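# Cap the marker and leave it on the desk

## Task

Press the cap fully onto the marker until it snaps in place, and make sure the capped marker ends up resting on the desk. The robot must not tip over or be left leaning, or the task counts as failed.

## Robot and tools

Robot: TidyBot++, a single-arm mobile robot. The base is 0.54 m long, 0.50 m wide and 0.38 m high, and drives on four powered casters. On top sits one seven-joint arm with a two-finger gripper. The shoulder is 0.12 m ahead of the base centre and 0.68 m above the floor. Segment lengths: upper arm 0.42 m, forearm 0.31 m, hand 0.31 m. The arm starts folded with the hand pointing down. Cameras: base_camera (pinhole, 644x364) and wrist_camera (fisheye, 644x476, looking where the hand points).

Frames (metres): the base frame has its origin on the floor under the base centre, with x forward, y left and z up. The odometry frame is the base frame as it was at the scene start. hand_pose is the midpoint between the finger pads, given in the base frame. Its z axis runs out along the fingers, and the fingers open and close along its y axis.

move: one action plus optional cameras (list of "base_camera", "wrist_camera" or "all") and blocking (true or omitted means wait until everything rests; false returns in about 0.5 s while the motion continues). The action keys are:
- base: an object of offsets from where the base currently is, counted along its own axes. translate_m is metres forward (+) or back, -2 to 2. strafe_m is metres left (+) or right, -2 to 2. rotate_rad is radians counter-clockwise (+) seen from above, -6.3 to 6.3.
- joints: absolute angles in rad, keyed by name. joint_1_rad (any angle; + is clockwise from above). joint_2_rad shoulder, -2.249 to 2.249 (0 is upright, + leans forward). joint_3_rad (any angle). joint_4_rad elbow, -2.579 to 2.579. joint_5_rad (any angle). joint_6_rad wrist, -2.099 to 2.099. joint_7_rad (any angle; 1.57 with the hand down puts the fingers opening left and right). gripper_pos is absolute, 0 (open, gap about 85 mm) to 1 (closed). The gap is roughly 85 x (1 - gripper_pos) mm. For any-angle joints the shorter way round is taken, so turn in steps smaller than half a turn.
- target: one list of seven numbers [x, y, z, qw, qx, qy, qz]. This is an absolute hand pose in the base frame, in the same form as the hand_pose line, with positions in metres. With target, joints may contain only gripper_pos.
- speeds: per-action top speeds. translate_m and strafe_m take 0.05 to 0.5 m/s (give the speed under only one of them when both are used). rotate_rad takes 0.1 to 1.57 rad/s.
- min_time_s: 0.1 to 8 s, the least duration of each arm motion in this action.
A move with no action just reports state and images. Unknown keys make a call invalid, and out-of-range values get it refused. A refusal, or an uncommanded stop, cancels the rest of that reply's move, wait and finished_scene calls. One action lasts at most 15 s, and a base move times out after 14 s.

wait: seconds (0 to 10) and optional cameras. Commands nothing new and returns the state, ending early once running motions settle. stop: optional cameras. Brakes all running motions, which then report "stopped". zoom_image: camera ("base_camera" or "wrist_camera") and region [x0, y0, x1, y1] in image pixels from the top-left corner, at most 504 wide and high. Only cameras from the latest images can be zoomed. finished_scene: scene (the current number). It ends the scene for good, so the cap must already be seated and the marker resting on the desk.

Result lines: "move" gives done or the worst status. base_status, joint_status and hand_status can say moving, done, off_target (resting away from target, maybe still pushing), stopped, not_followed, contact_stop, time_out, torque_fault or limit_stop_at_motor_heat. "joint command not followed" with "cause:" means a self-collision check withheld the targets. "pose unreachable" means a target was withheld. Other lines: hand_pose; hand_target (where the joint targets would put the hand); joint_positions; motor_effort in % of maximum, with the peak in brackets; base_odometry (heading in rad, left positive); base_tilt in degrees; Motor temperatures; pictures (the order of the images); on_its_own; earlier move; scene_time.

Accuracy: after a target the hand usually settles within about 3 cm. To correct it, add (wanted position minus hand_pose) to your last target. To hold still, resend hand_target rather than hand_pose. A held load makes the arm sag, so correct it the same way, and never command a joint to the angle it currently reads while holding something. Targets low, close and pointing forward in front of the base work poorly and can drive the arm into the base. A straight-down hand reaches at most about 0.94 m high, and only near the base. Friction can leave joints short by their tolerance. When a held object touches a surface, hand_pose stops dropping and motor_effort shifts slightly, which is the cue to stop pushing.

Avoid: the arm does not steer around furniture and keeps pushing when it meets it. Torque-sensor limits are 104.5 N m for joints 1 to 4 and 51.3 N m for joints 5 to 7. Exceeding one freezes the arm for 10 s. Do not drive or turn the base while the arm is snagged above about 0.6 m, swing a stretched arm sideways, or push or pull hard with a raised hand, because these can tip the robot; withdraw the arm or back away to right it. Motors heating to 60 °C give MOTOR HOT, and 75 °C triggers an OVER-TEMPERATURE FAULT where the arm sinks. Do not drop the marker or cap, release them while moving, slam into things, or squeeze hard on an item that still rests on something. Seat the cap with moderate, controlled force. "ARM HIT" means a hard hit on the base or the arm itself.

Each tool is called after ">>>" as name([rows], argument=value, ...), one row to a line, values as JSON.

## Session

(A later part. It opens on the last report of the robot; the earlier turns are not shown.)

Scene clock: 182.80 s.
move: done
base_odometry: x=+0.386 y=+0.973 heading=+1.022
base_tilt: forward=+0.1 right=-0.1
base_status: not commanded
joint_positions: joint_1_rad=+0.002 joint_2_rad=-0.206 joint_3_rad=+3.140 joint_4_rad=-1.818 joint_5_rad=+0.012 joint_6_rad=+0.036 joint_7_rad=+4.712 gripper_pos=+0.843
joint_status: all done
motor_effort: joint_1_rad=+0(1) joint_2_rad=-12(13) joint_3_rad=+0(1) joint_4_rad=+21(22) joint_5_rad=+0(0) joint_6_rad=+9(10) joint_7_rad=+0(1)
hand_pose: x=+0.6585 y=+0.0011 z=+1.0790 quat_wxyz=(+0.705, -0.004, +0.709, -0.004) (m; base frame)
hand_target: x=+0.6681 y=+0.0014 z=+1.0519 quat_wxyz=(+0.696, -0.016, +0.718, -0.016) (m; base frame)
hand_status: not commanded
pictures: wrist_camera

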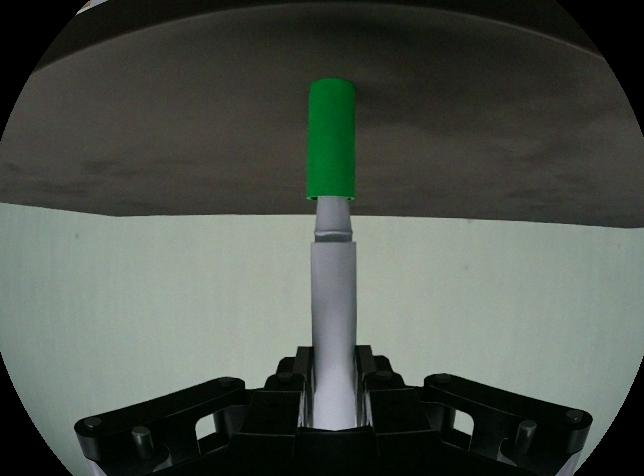

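>>> move(joints={"joint_2_rad": -0.178, "joint_4_rad": -1.882, "joint_6_rad": 0.102}, min_time_s=1, cameras=["wrist_camera"])

>>> zoom_image(camera="wrist_camera", region=[270, 80, 390, 240])

Scene clock: 184.67 s.
move: done
base_odometry: x=+0.386 y=+0.973 heading=+1.022
base_tilt: forward=+0.2 right=-0.1
base_status: not commanded
joint_positions: joint_1_rad=+0.002 joint_2_rad=-0.206 joint_3_rad=+3.140 joint_4_rad=-1.841 joint_5_rad=+0.012 joint_6_rad=+0.058 joint_7_rad=+4.712 gripper_pos=+0.843
joint_status: all done
motor_effort: joint_1_rad=-1(1) joint_2_rad=-12(13) joint_3_rad=+0(0) joint_4_rad=+20(22) joint_5_rad=+0(0) joint_6_rad=+10(11) joint_7_rad=+0(1)
hand_pose: x=+0.6581 y=+0.0011 z=+1.0717 quat_wxyz=(+0.705, -0.004, +0.709, -0.004) (m; base frame)
hand_target: x=+0.6672 y=+0.0014 z=+1.0444 quat_wxyz=(+0.696, -0.016, +0.718, -0.016) (m; base frame)
hand_status: not commanded
pictures: wrist_camera

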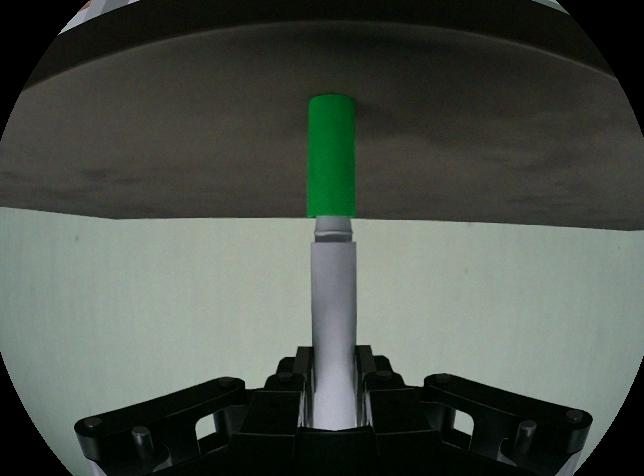

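Scaled by 3.150.

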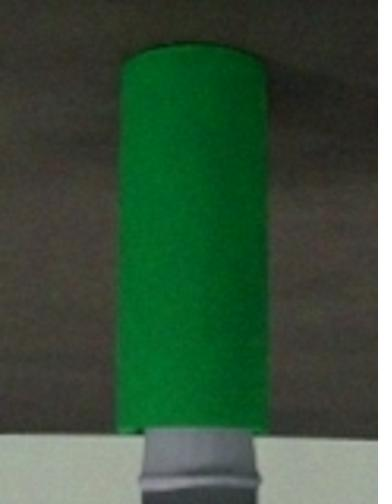

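>>> move(joints={"joint_2_rad": -0.178, "joint_4_rad": -1.91, "joint_6_rad": 0.128}, min_time_s=1, cameras=["wrist_camera"])

>>> zoom_image(camera="wrist_camera", region=[270, 100, 390, 260])

Scene clock: 186.70 s.
move: done
base_odometry: x=+0.386 y=+0.973 heading=+1.022
base_tilt: forward=+0.2 right=-0.2
base_status: not commanded
joint_positions: joint_1_rad=+0.002 joint_2_rad=-0.206 joint_3_rad=+3.140 joint_4_rad=-1.867 joint_5_rad=+0.012 joint_6_rad=+0.086 joint_7_rad=+4.712 gripper_pos=+0.843
joint_status: all done
motor_effort: joint_1_rad=+0(1) joint_2_rad=-12(13) joint_3_rad=+0(1) joint_4_rad=+21(22) joint_5_rad=+0(0) joint_6_rad=+9(11) joint_7_rad=+0(1)
hand_pose: x=+0.6574 y=+0.0012 z=+1.0638 quat_wxyz=(+0.705, -0.004, +0.709, -0.004) (m; base frame)
hand_target: x=+0.6659 y=+0.0014 z=+1.0351 quat_wxyz=(+0.695, -0.016, +0.719, -0.016) (m; base frame)
hand_status: not commanded
pictures: wrist_camera

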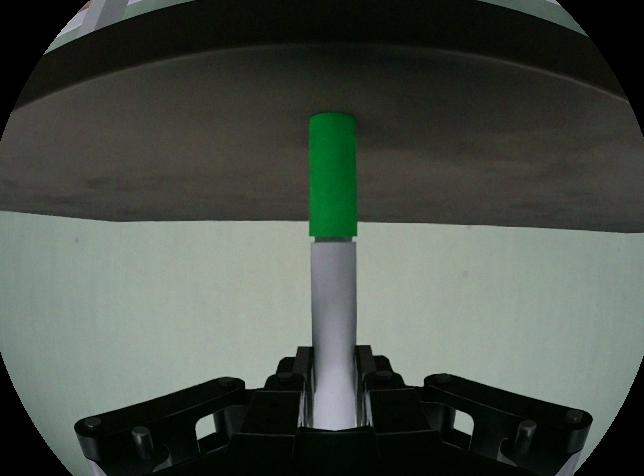

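Scaled by 3.150.

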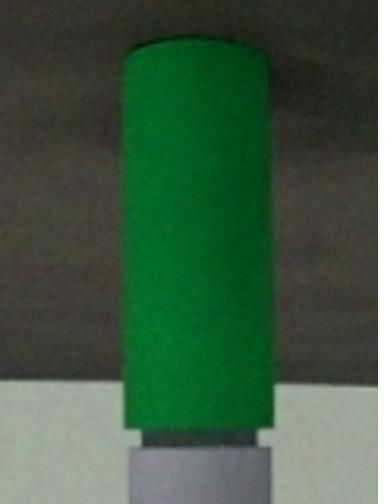

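>>> move(joints={"joint_2_rad": -0.178, "joint_4_rad": -1.935, "joint_6_rad": 0.15}, min_time_s=1, cameras=["wrist_camera"])

>>> zoom_image(camera="wrist_camera", region=[270, 100, 390, 260])

Scene clock: 188.60 s.
move: done
base_odometry: x=+0.386 y=+0.973 heading=+1.022
base_tilt: forward=+0.2 right=-0.2
base_status: not commanded
joint_positions: joint_1_rad=+0.002 joint_2_rad=-0.206 joint_3_rad=+3.140 joint_4_rad=-1.884 joint_5_rad=+0.012 joint_6_rad=+0.119 joint_7_rad=+4.712 gripper_pos=+0.843
joint_status: all done
motor_effort: joint_1_rad=-1(1) joint_2_rad=-11(12) joint_3_rad=+0(1) joint_4_rad=+18(22) joint_5_rad=+0(0) joint_6_rad=+8(10) joint_7_rad=+1(1)
hand_pose: x=+0.6569 y=+0.0014 z=+1.0633 quat_wxyz=(+0.711, -0.004, +0.703, -0.004) (m; base frame)
hand_target: x=+0.6645 y=+0.0014 z=+1.0264 quat_wxyz=(+0.694, -0.016, +0.720, -0.016) (m; base frame)
hand_status: not commanded
pictures: wrist_camera

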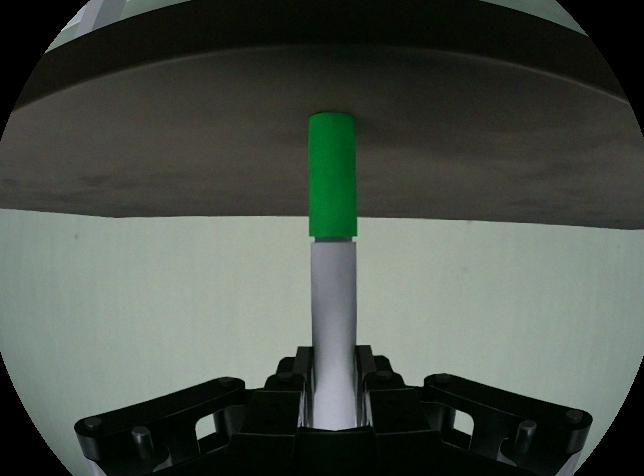

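Scaled by 3.150.

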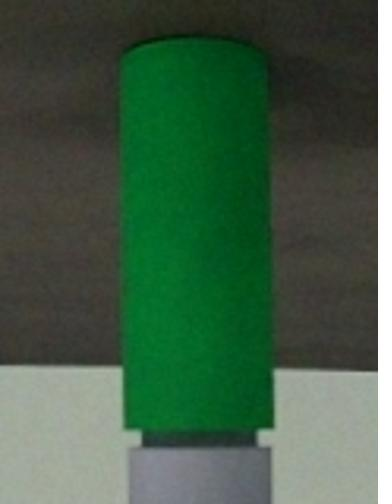

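>>> move(joints={"joint_2_rad": -0.15, "joint_4_rad": -1.96, "joint_6_rad": 0.07}, min_time_s=1, cameras=["wrist_camera"])

>>> zoom_image(camera="wrist_camera", region=[270, 100, 390, 260])

Scene clock: 190.73 s.
move: off_target
base_odometry: x=+0.386 y=+0.973 heading=+1.022
base_tilt: forward=+0.2 right=-0.1
base_status: not commanded
joint_positions: joint_1_rad=+0.002 joint_2_rad=-0.205 joint_3_rad=+3.140 joint_4_rad=-1.885 joint_5_rad=+0.012 joint_6_rad=+0.118 joint_7_rad=+4.713 gripper_pos=+0.843
joint_status: joint_4_rad off_target (ended at -1.885, target -1.960); the others done
motor_effort: joint_1_rad=-1(1) joint_2_rad=-6(10) joint_3_rad=-1(1) joint_4_rad=+15(20) joint_5_rad=+0(0) joint_6_rad=+3(8) joint_7_rad=+0(1)
hand_pose: x=+0.6570 y=+0.0014 z=+1.0625 quat_wxyz=(+0.710, -0.004, +0.704, -0.004) (m; base frame)
hand_target: x=+0.6684 y=+0.0014 z=+0.9709 quat_wxyz=(+0.645, -0.017, +0.764, -0.014) (m; base frame)
hand_status: not commanded
pictures: wrist_camera

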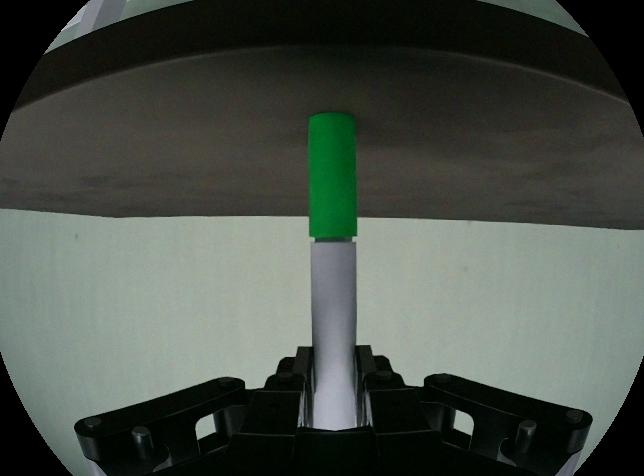

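Scaled by 3.150.

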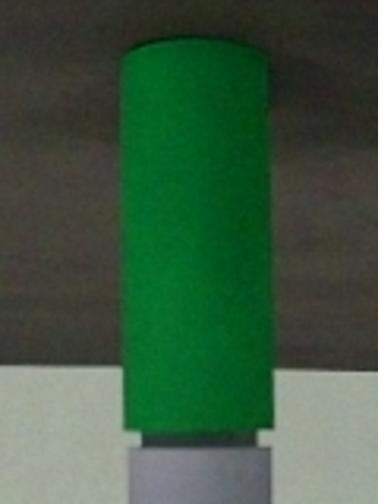

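>>> move(joints={"joint_2_rad": -0.10, "joint_4_rad": -2.01, "joint_6_rad": 0.02}, min_time_s=1, cameras=["wrist_camera"])

>>> zoom_image(camera="wrist_camera", region=[270, 100, 390, 260])

Scene clock: 192.63 s.
move: off_target
base_odometry: x=+0.386 y=+0.973 heading=+1.022
base_tilt: forward=+0.2 right=-0.1
base_status: not commanded
joint_positions: joint_1_rad=+0.002 joint_2_rad=-0.205 joint_3_rad=+3.140 joint_4_rad=-1.887 joint_5_rad=+0.012 joint_6_rad=+0.118 joint_7_rad=+4.714 gripper_pos=+0.843
joint_status: joint_2_rad off_target (ended at -0.205, target -0.100); joint_4_rad off_target (ended at -1.887, target -2.010); the others done
motor_effort: joint_1_rad=-2(2) joint_2_rad=+1(6) joint_3_rad=-1(2) joint_4_rad=+5(14) joint_5_rad=+0(0) joint_6_rad=-5(6) joint_7_rad=+0(1)
hand_pose: x=+0.6572 y=+0.0014 z=+1.0610 quat_wxyz=(+0.710, -0.005, +0.705, -0.005) (m; base frame)
hand_target: x=+0.6690 y=+0.0014 z=+0.8982 quat_wxyz=(+0.586, -0.018, +0.810, -0.013) (m; base frame)
hand_status: not commanded
pictures: wrist_camera

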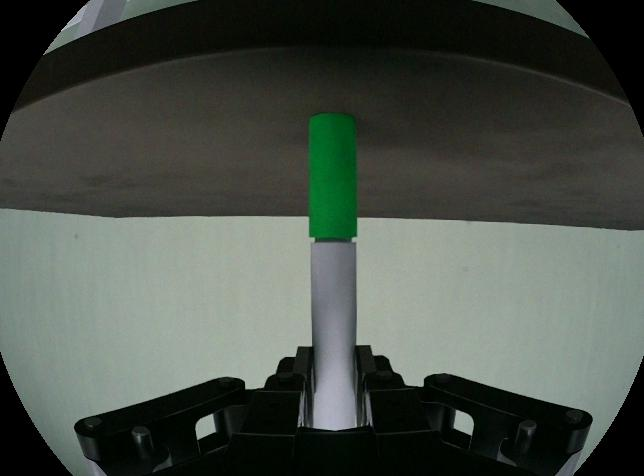

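Scaled by 3.150.

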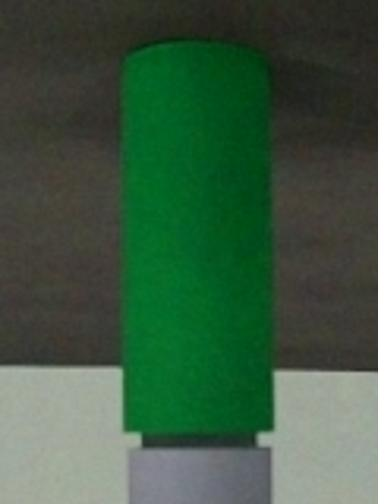

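>>> move(joints={"joint_2_rad": -0.05, "joint_4_rad": -2.06, "joint_6_rad": -0.03}, min_time_s=1, cameras=["wrist_camera"])

>>> zoom_image(camera="wrist_camera", region=[270, 100, 390, 260])

Scene clock: 194.53 s.
move: off_target
base_odometry: x=+0.386 y=+0.973 heading=+1.022
base_tilt: forward=+0.1 right=-0.1
base_status: not commanded
joint_positions: joint_1_rad=+0.002 joint_2_rad=-0.203 joint_3_rad=+3.140 joint_4_rad=-1.891 joint_5_rad=+0.012 joint_6_rad=+0.119 joint_7_rad=+4.714 gripper_pos=+0.843
joint_status: joint_2_rad off_target (ended at -0.203, target -0.050); joint_4_rad off_target (ended at -1.891, target -2.060); joint_6_rad off_target (ended at +0.119, target -0.030)
motor_effort: joint_1_rad=+0(2) joint_2_rad=+10(11) joint_3_rad=+0(2) joint_4_rad=-6(8) joint_5_rad=+0(0) joint_6_rad=-15(17) joint_7_rad=+1(1)
hand_pose: x=+0.6576 y=+0.0014 z=+1.0577 quat_wxyz=(+0.708, -0.005, +0.707, -0.005) (m; base frame)
hand_target: x=+0.6601 y=+0.0014 z=+0.8276 quat_wxyz=(+0.523, -0.019, +0.852, -0.012) (m; base frame)
hand_status: not commanded
pictures: wrist_camera

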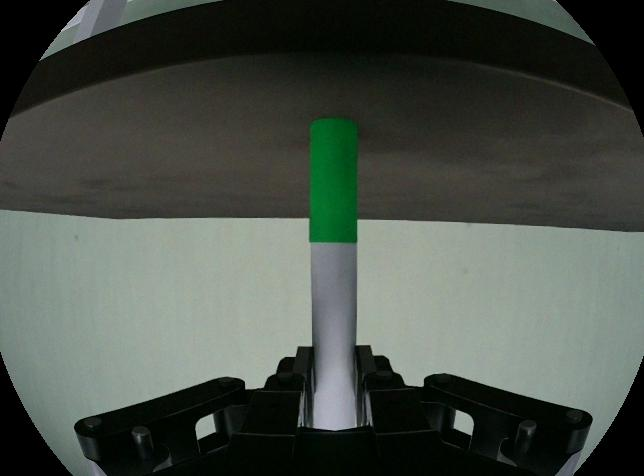

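Scaled by 3.150.

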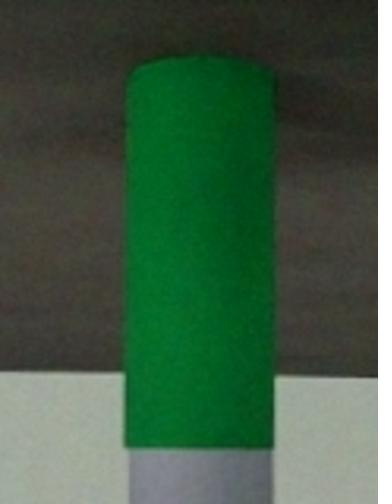

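>>> move(joints={"joint_2_rad": -0.22, "joint_4_rad": -1.88, "joint_6_rad": 0.12}, min_time_s=0.7)

>>> move(joints={"joint_2_rad": -0.236, "joint_4_rad": -1.63, "joint_6_rad": -0.09}, min_time_s=1.5, cameras=["wrist_camera"])

Scene clock: 196.23 s.
move: done
base_odometry: x=+0.386 y=+0.973 heading=+1.022
base_tilt: forward=+0.2 right=-0.2
base_status: not commanded
joint_positions: joint_1_rad=+0.002 joint_2_rad=-0.206 joint_3_rad=+3.140 joint_4_rad=-1.889 joint_5_rad=+0.012 joint_6_rad=+0.119 joint_7_rad=+4.714 gripper_pos=+0.843
joint_status: all done
motor_effort: joint_1_rad=+0(1) joint_2_rad=-9(10) joint_3_rad=+0(0) joint_4_rad=+17(19) joint_5_rad=+0(0) joint_6_rad=+6(15) joint_7_rad=+0(1)
hand_pose: x=+0.6565 y=+0.0014 z=+1.0609 quat_wxyz=(+0.710, -0.005, +0.704, -0.005) (m; base frame)
hand_target: x=+0.6514 y=+0.0014 z=+1.0740 quat_wxyz=(+0.718, -0.016, +0.696, -0.016) (m; base frame)
hand_status: not commanded
pictures: none

Scene clock: 198.30 s.
move: done
base_odometry: x=+0.386 y=+0.973 heading=+1.022
base_tilt: forward=+0.2 right=-0.1
base_status: not commanded
joint_positions: joint_1_rad=+0.002 joint_2_rad=-0.208 joint_3_rad=+3.140 joint_4_rad=-1.658 joint_5_rad=+0.012 joint_6_rad=-0.042 joint_7_rad=+4.714 gripper_pos=+0.843
joint_status: all done
motor_effort: joint_1_rad=+0(1) joint_2_rad=-12(13) joint_3_rad=+0(1) joint_4_rad=+21(22) joint_5_rad=+0(0) joint_6_rad=+9(10) joint_7_rad=+0(1)
hand_pose: x=+0.6545 y=+0.0008 z=+1.1557 quat_wxyz=(+0.734, -0.004, +0.679, -0.006) (m; base frame)
hand_target: x=+0.6402 y=+0.0014 z=+1.1732 quat_wxyz=(+0.737, -0.015, +0.676, -0.017) (m; base frame)
hand_status: not commanded
pictures: wrist_camera

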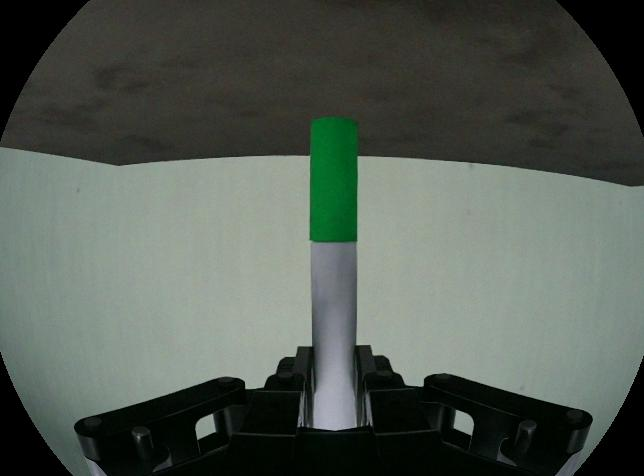

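>>> move(joints={"joint_1_rad": 0.0, "joint_2_rad": 0.06, "joint_3_rad": 3.1416, "joint_4_rad": -0.68, "joint_5_rad": 0.0, "joint_6_rad": -1.96, "joint_7_rad": 3.03}, min_time_s=3)

>>> move(base={"translate_m": 0.22}, cameras=["wrist_camera"])

Scene clock: 202.73 s.
move: done
base_odometry: x=+0.386 y=+0.973 heading=+1.022
base_tilt: forward=+0.2 right=-0.2
base_status: not commanded
joint_positions: joint_1_rad=+0.002 joint_2_rad=+0.028 joint_3_rad=+3.140 joint_4_rad=-0.708 joint_5_rad=+0.012 joint_6_rad=-1.916 joint_7_rad=+3.077 gripper_pos=+0.843
joint_status: all done
motor_effort: joint_1_rad=-1(1) joint_2_rad=-12(14) joint_3_rad=+0(1) joint_4_rad=+14(22) joint_5_rad=+0(1) joint_6_rad=+5(10) joint_7_rad=+0(1)
hand_pose: x=+0.4882 y=-0.0025 z=+1.0606 quat_wxyz=(+0.169, +0.710, +0.661, +0.173) (m; base frame)
hand_target: x=+0.4892 y=+0.0014 z=+1.0525 quat_wxyz=(+0.146, +0.727, +0.650, +0.163) (m; base frame)
hand_status: not commanded
pictures: none

Scene clock: 204.37 s.
move: done
base_odometry: x=+0.500 y=+1.161 heading=+1.023
base_tilt: forward=+0.2 right=-0.1
base_status: done
joint_positions: joint_1_rad=+0.002 joint_2_rad=+0.053 joint_3_rad=+3.140 joint_4_rad=-0.705 joint_5_rad=+0.012 joint_6_rad=-1.922 joint_7_rad=+3.075 gripper_pos=+0.843
joint_status: not commanded
motor_effort: joint_1_rad=+0(1) joint_2_rad=-13(17) joint_3_rad=+0(1) joint_4_rad=+13(15) joint_5_rad=+0(1) joint_6_rad=+5(5) joint_7_rad=+0(1)
hand_pose: x=+0.4957 y=-0.0025 z=+1.0517 quat_wxyz=(+0.160, +0.713, +0.662, +0.164) (m; base frame)
hand_target: x=+0.4892 y=+0.0014 z=+1.0525 quat_wxyz=(+0.146, +0.727, +0.650, +0.163) (m; base frame)
hand_status: not commanded
pictures: wrist_camera

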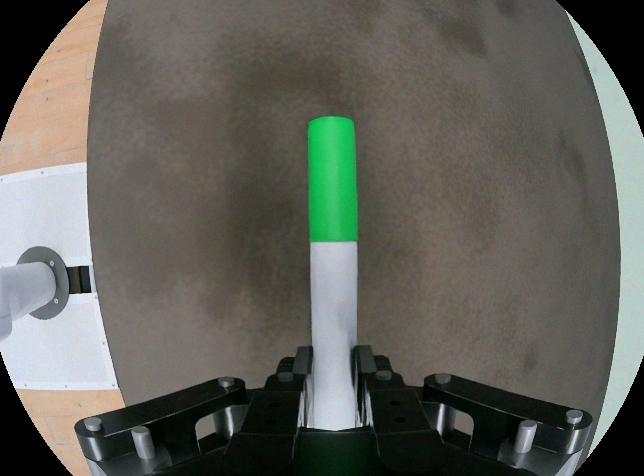

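>>> move(joints={"joint_2_rad": 0.235, "joint_4_rad": -0.66, "joint_6_rad": -2.085}, min_time_s=2)

Scene clock: 207.07 s.
move: done
base_odometry: x=+0.500 y=+1.161 heading=+1.023
base_tilt: forward=+0.2 right=-0.1
base_status: not commanded
joint_positions: joint_1_rad=+0.002 joint_2_rad=+0.203 joint_3_rad=+3.140 joint_4_rad=-0.688 joint_5_rad=+0.012 joint_6_rad=-2.045 joint_7_rad=+3.075 gripper_pos=+0.843
joint_status: all done
motor_effort: joint_1_rad=-1(1) joint_2_rad=-17(19) joint_3_rad=-1(1) joint_4_rad=+13(15) joint_5_rad=+0(0) joint_6_rad=+2(5) joint_7_rad=+0(1)
hand_pose: x=+0.5117 y=-0.0024 z=+0.9867 quat_wxyz=(+0.073, +0.729, +0.677, +0.071) (m; base frame)
hand_target: x=+0.5123 y=+0.0014 z=+0.9804 quat_wxyz=(+0.054, +0.743, +0.664, +0.060) (m; base frame)
hand_status: not commanded
pictures: none

>>> move(joints={"joint_2_rad": 0.248}, min_time_s=0.7)

>>> move(joints={"joint_2_rad": 0.258}, min_time_s=0.7)

Scene clock: 208.30 s.
move: done
base_odometry: x=+0.500 y=+1.161 heading=+1.023
base_tilt: forward=+0.2 right=-0.1
base_status: not commanded
joint_positions: joint_1_rad=+0.002 joint_2_rad=+0.211 joint_3_rad=+3.140 joint_4_rad=-0.688 joint_5_rad=+0.012 joint_6_rad=-2.046 joint_7_rad=+3.075 gripper_pos=+0.843
joint_status: all done
motor_effort: joint_1_rad=+0(1) joint_2_rad=-18(19) joint_3_rad=+0(1) joint_4_rad=+14(15) joint_5_rad=+0(0) joint_6_rad=+2(2) joint_7_rad=+0(1)
hand_pose: x=+0.5139 y=-0.0024 z=+0.9833 quat_wxyz=(+0.070, +0.729, +0.677, +0.068) (m; base frame)
hand_target: x=+0.5162 y=+0.0014 z=+0.9753 quat_wxyz=(+0.049, +0.743, +0.665, +0.055) (m; base frame)
hand_status: not commanded
pictures: none

Scene clock: 209.30 s.
move: done
base_odometry: x=+0.500 y=+1.161 heading=+1.023
base_tilt: forward=+0.2 right=-0.2
base_status: not commanded
joint_positions: joint_1_rad=+0.002 joint_2_rad=+0.221 joint_3_rad=+3.140 joint_4_rad=-0.688 joint_5_rad=+0.012 joint_6_rad=-2.047 joint_7_rad=+3.075 gripper_pos=+0.843
joint_status: all done
motor_effort: joint_1_rad=+0(1) joint_2_rad=-18(19) joint_3_rad=-1(1) joint_4_rad=+14(15) joint_5_rad=+0(0) joint_6_rad=+2(2) joint_7_rad=+0(1)
hand_pose: x=+0.5167 y=-0.0024 z=+0.9798 quat_wxyz=(+0.067, +0.729, +0.678, +0.065) (m; base frame)
hand_target: x=+0.5191 y=+0.0014 z=+0.9713 quat_wxyz=(+0.046, +0.744, +0.665, +0.052) (m; base frame)
hand_status: not commanded
pictures: none

>>> move(joints={"joint_2_rad": 0.266}, min_time_s=0.7, cameras=["wrist_camera"])

Scene clock: 210.73 s.
move: done
base_odometry: x=+0.500 y=+1.161 heading=+1.023
base_tilt: forward=+0.2 right=-0.1
base_status: not commanded
joint_positions: joint_1_rad=+0.002 joint_2_rad=+0.223 joint_3_rad=+3.140 joint_4_rad=-0.686 joint_5_rad=+0.012 joint_6_rad=-2.047 joint_7_rad=+3.075 gripper_pos=+0.843
joint_status: all done
motor_effort: joint_1_rad=-1(1) joint_2_rad=-18(19) joint_3_rad=-1(1) joint_4_rad=+14(15) joint_5_rad=+0(0) joint_6_rad=+2(2) joint_7_rad=+0(1)
hand_pose: x=+0.5176 y=-0.0024 z=+0.9795 quat_wxyz=(+0.067, +0.729, +0.678, +0.065) (m; base frame)
hand_target: x=+0.5214 y=+0.0014 z=+0.9681 quat_wxyz=(+0.043, +0.744, +0.665, +0.049) (m; base frame)
hand_status: not commanded
pictures: wrist_camera

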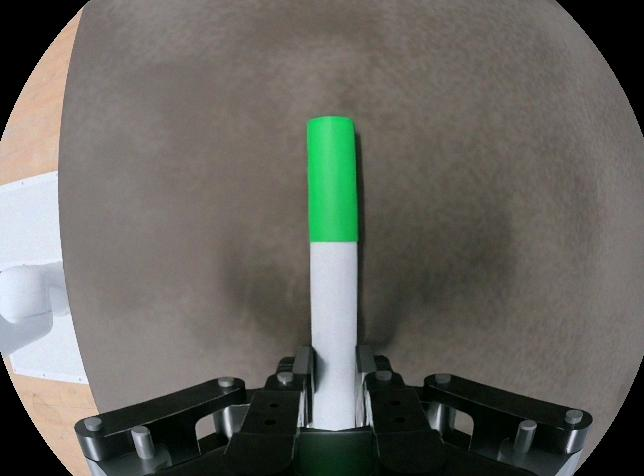

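>>> move(joints={"joint_2_rad": 0.274}, min_time_s=0.7)

>>> move(joints={"gripper_pos": 0.5}, cameras=["wrist_camera"])

Scene clock: 212.10 s.
move: done
base_odometry: x=+0.500 y=+1.161 heading=+1.023
base_tilt: forward=+0.2 right=-0.2
base_status: not commanded
joint_positions: joint_1_rad=+0.002 joint_2_rad=+0.226 joint_3_rad=+3.140 joint_4_rad=-0.682 joint_5_rad=+0.012 joint_6_rad=-2.047 joint_7_rad=+3.075 gripper_pos=+0.843
joint_status: all done
motor_effort: joint_1_rad=+0(1) joint_2_rad=-17(18) joint_3_rad=+0(1) joint_4_rad=+13(14) joint_5_rad=+0(0) joint_6_rad=+2(2) joint_7_rad=+0(1)
hand_pose: x=+0.5189 y=-0.0024 z=+0.9794 quat_wxyz=(+0.067, +0.729, +0.678, +0.065) (m; base frame)
hand_target: x=+0.5237 y=+0.0014 z=+0.9648 quat_wxyz=(+0.041, +0.744, +0.665, +0.046) (m; base frame)
hand_status: not commanded
pictures: none

Scene clock: 212.87 s.
move: done
base_odometry: x=+0.500 y=+1.161 heading=+1.023
base_tilt: forward=+0.1 right=-0.1
base_status: not commanded
joint_positions: joint_1_rad=+0.002 joint_2_rad=+0.238 joint_3_rad=+3.140 joint_4_rad=-0.682 joint_5_rad=+0.012 joint_6_rad=-2.047 joint_7_rad=+3.075 gripper_pos=+0.500
joint_status: all done
motor_effort: joint_1_rad=+0(1) joint_2_rad=-19(20) joint_3_rad=+0(1) joint_4_rad=+12(15) joint_5_rad=+0(0) joint_6_rad=+2(2) joint_7_rad=+0(1)
hand_pose: x=+0.5224 y=-0.0024 z=+0.9745 quat_wxyz=(+0.063, +0.730, +0.678, +0.060) (m; base frame)
hand_target: x=+0.5237 y=+0.0014 z=+0.9648 quat_wxyz=(+0.041, +0.744, +0.665, +0.046) (m; base frame)
hand_status: not commanded
pictures: wrist_camera

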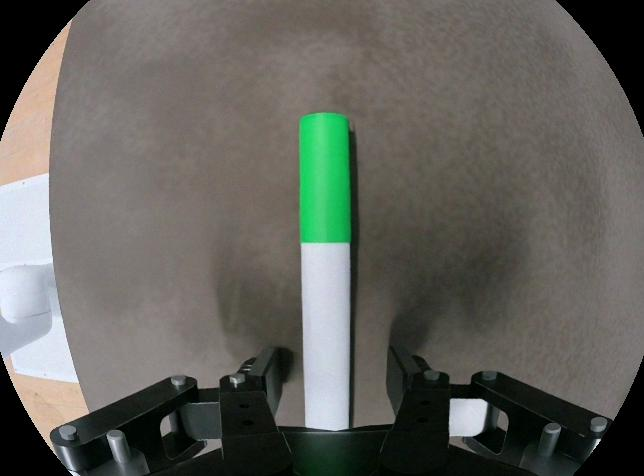

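>>> move(joints={"joint_2_rad": 0.05, "joint_6_rad": -1.95}, cameras=["wrist_camera"])

>>> zoom_image(camera="wrist_camera", region=[220, 120, 380, 320])

Scene clock: 214.73 s.
move: done
base_odometry: x=+0.500 y=+1.161 heading=+1.023
base_tilt: forward=+0.2 right=-0.1
base_status: not commanded
joint_positions: joint_1_rad=+0.002 joint_2_rad=+0.056 joint_3_rad=+3.140 joint_4_rad=-0.678 joint_5_rad=+0.012 joint_6_rad=-1.990 joint_7_rad=+3.075 gripper_pos=+0.500
joint_status: all done
motor_effort: joint_1_rad=+0(1) joint_2_rad=-13(22) joint_3_rad=+0(1) joint_4_rad=+14(16) joint_5_rad=+0(0) joint_6_rad=+4(5) joint_7_rad=+0(1)
hand_pose: x=+0.4794 y=-0.0024 z=+1.0506 quat_wxyz=(+0.145, +0.717, +0.666, +0.148) (m; base frame)
hand_target: x=+0.4891 y=+0.0014 z=+1.0645 quat_wxyz=(+0.159, +0.724, +0.647, +0.178) (m; base frame)
hand_status: not commanded
pictures: wrist_camera

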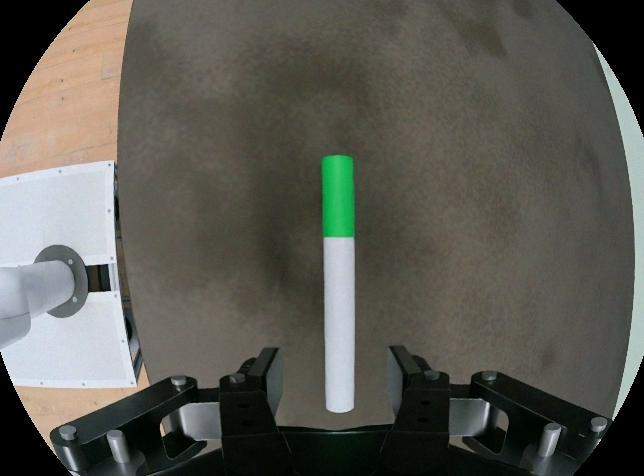

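Scaled by 2.520.

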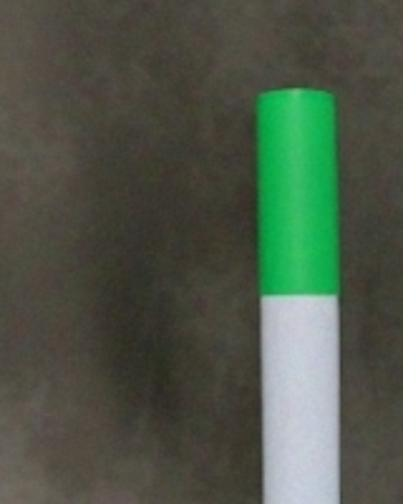

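>>> finished_scene(scene=1)

The scene is finished: the task was done.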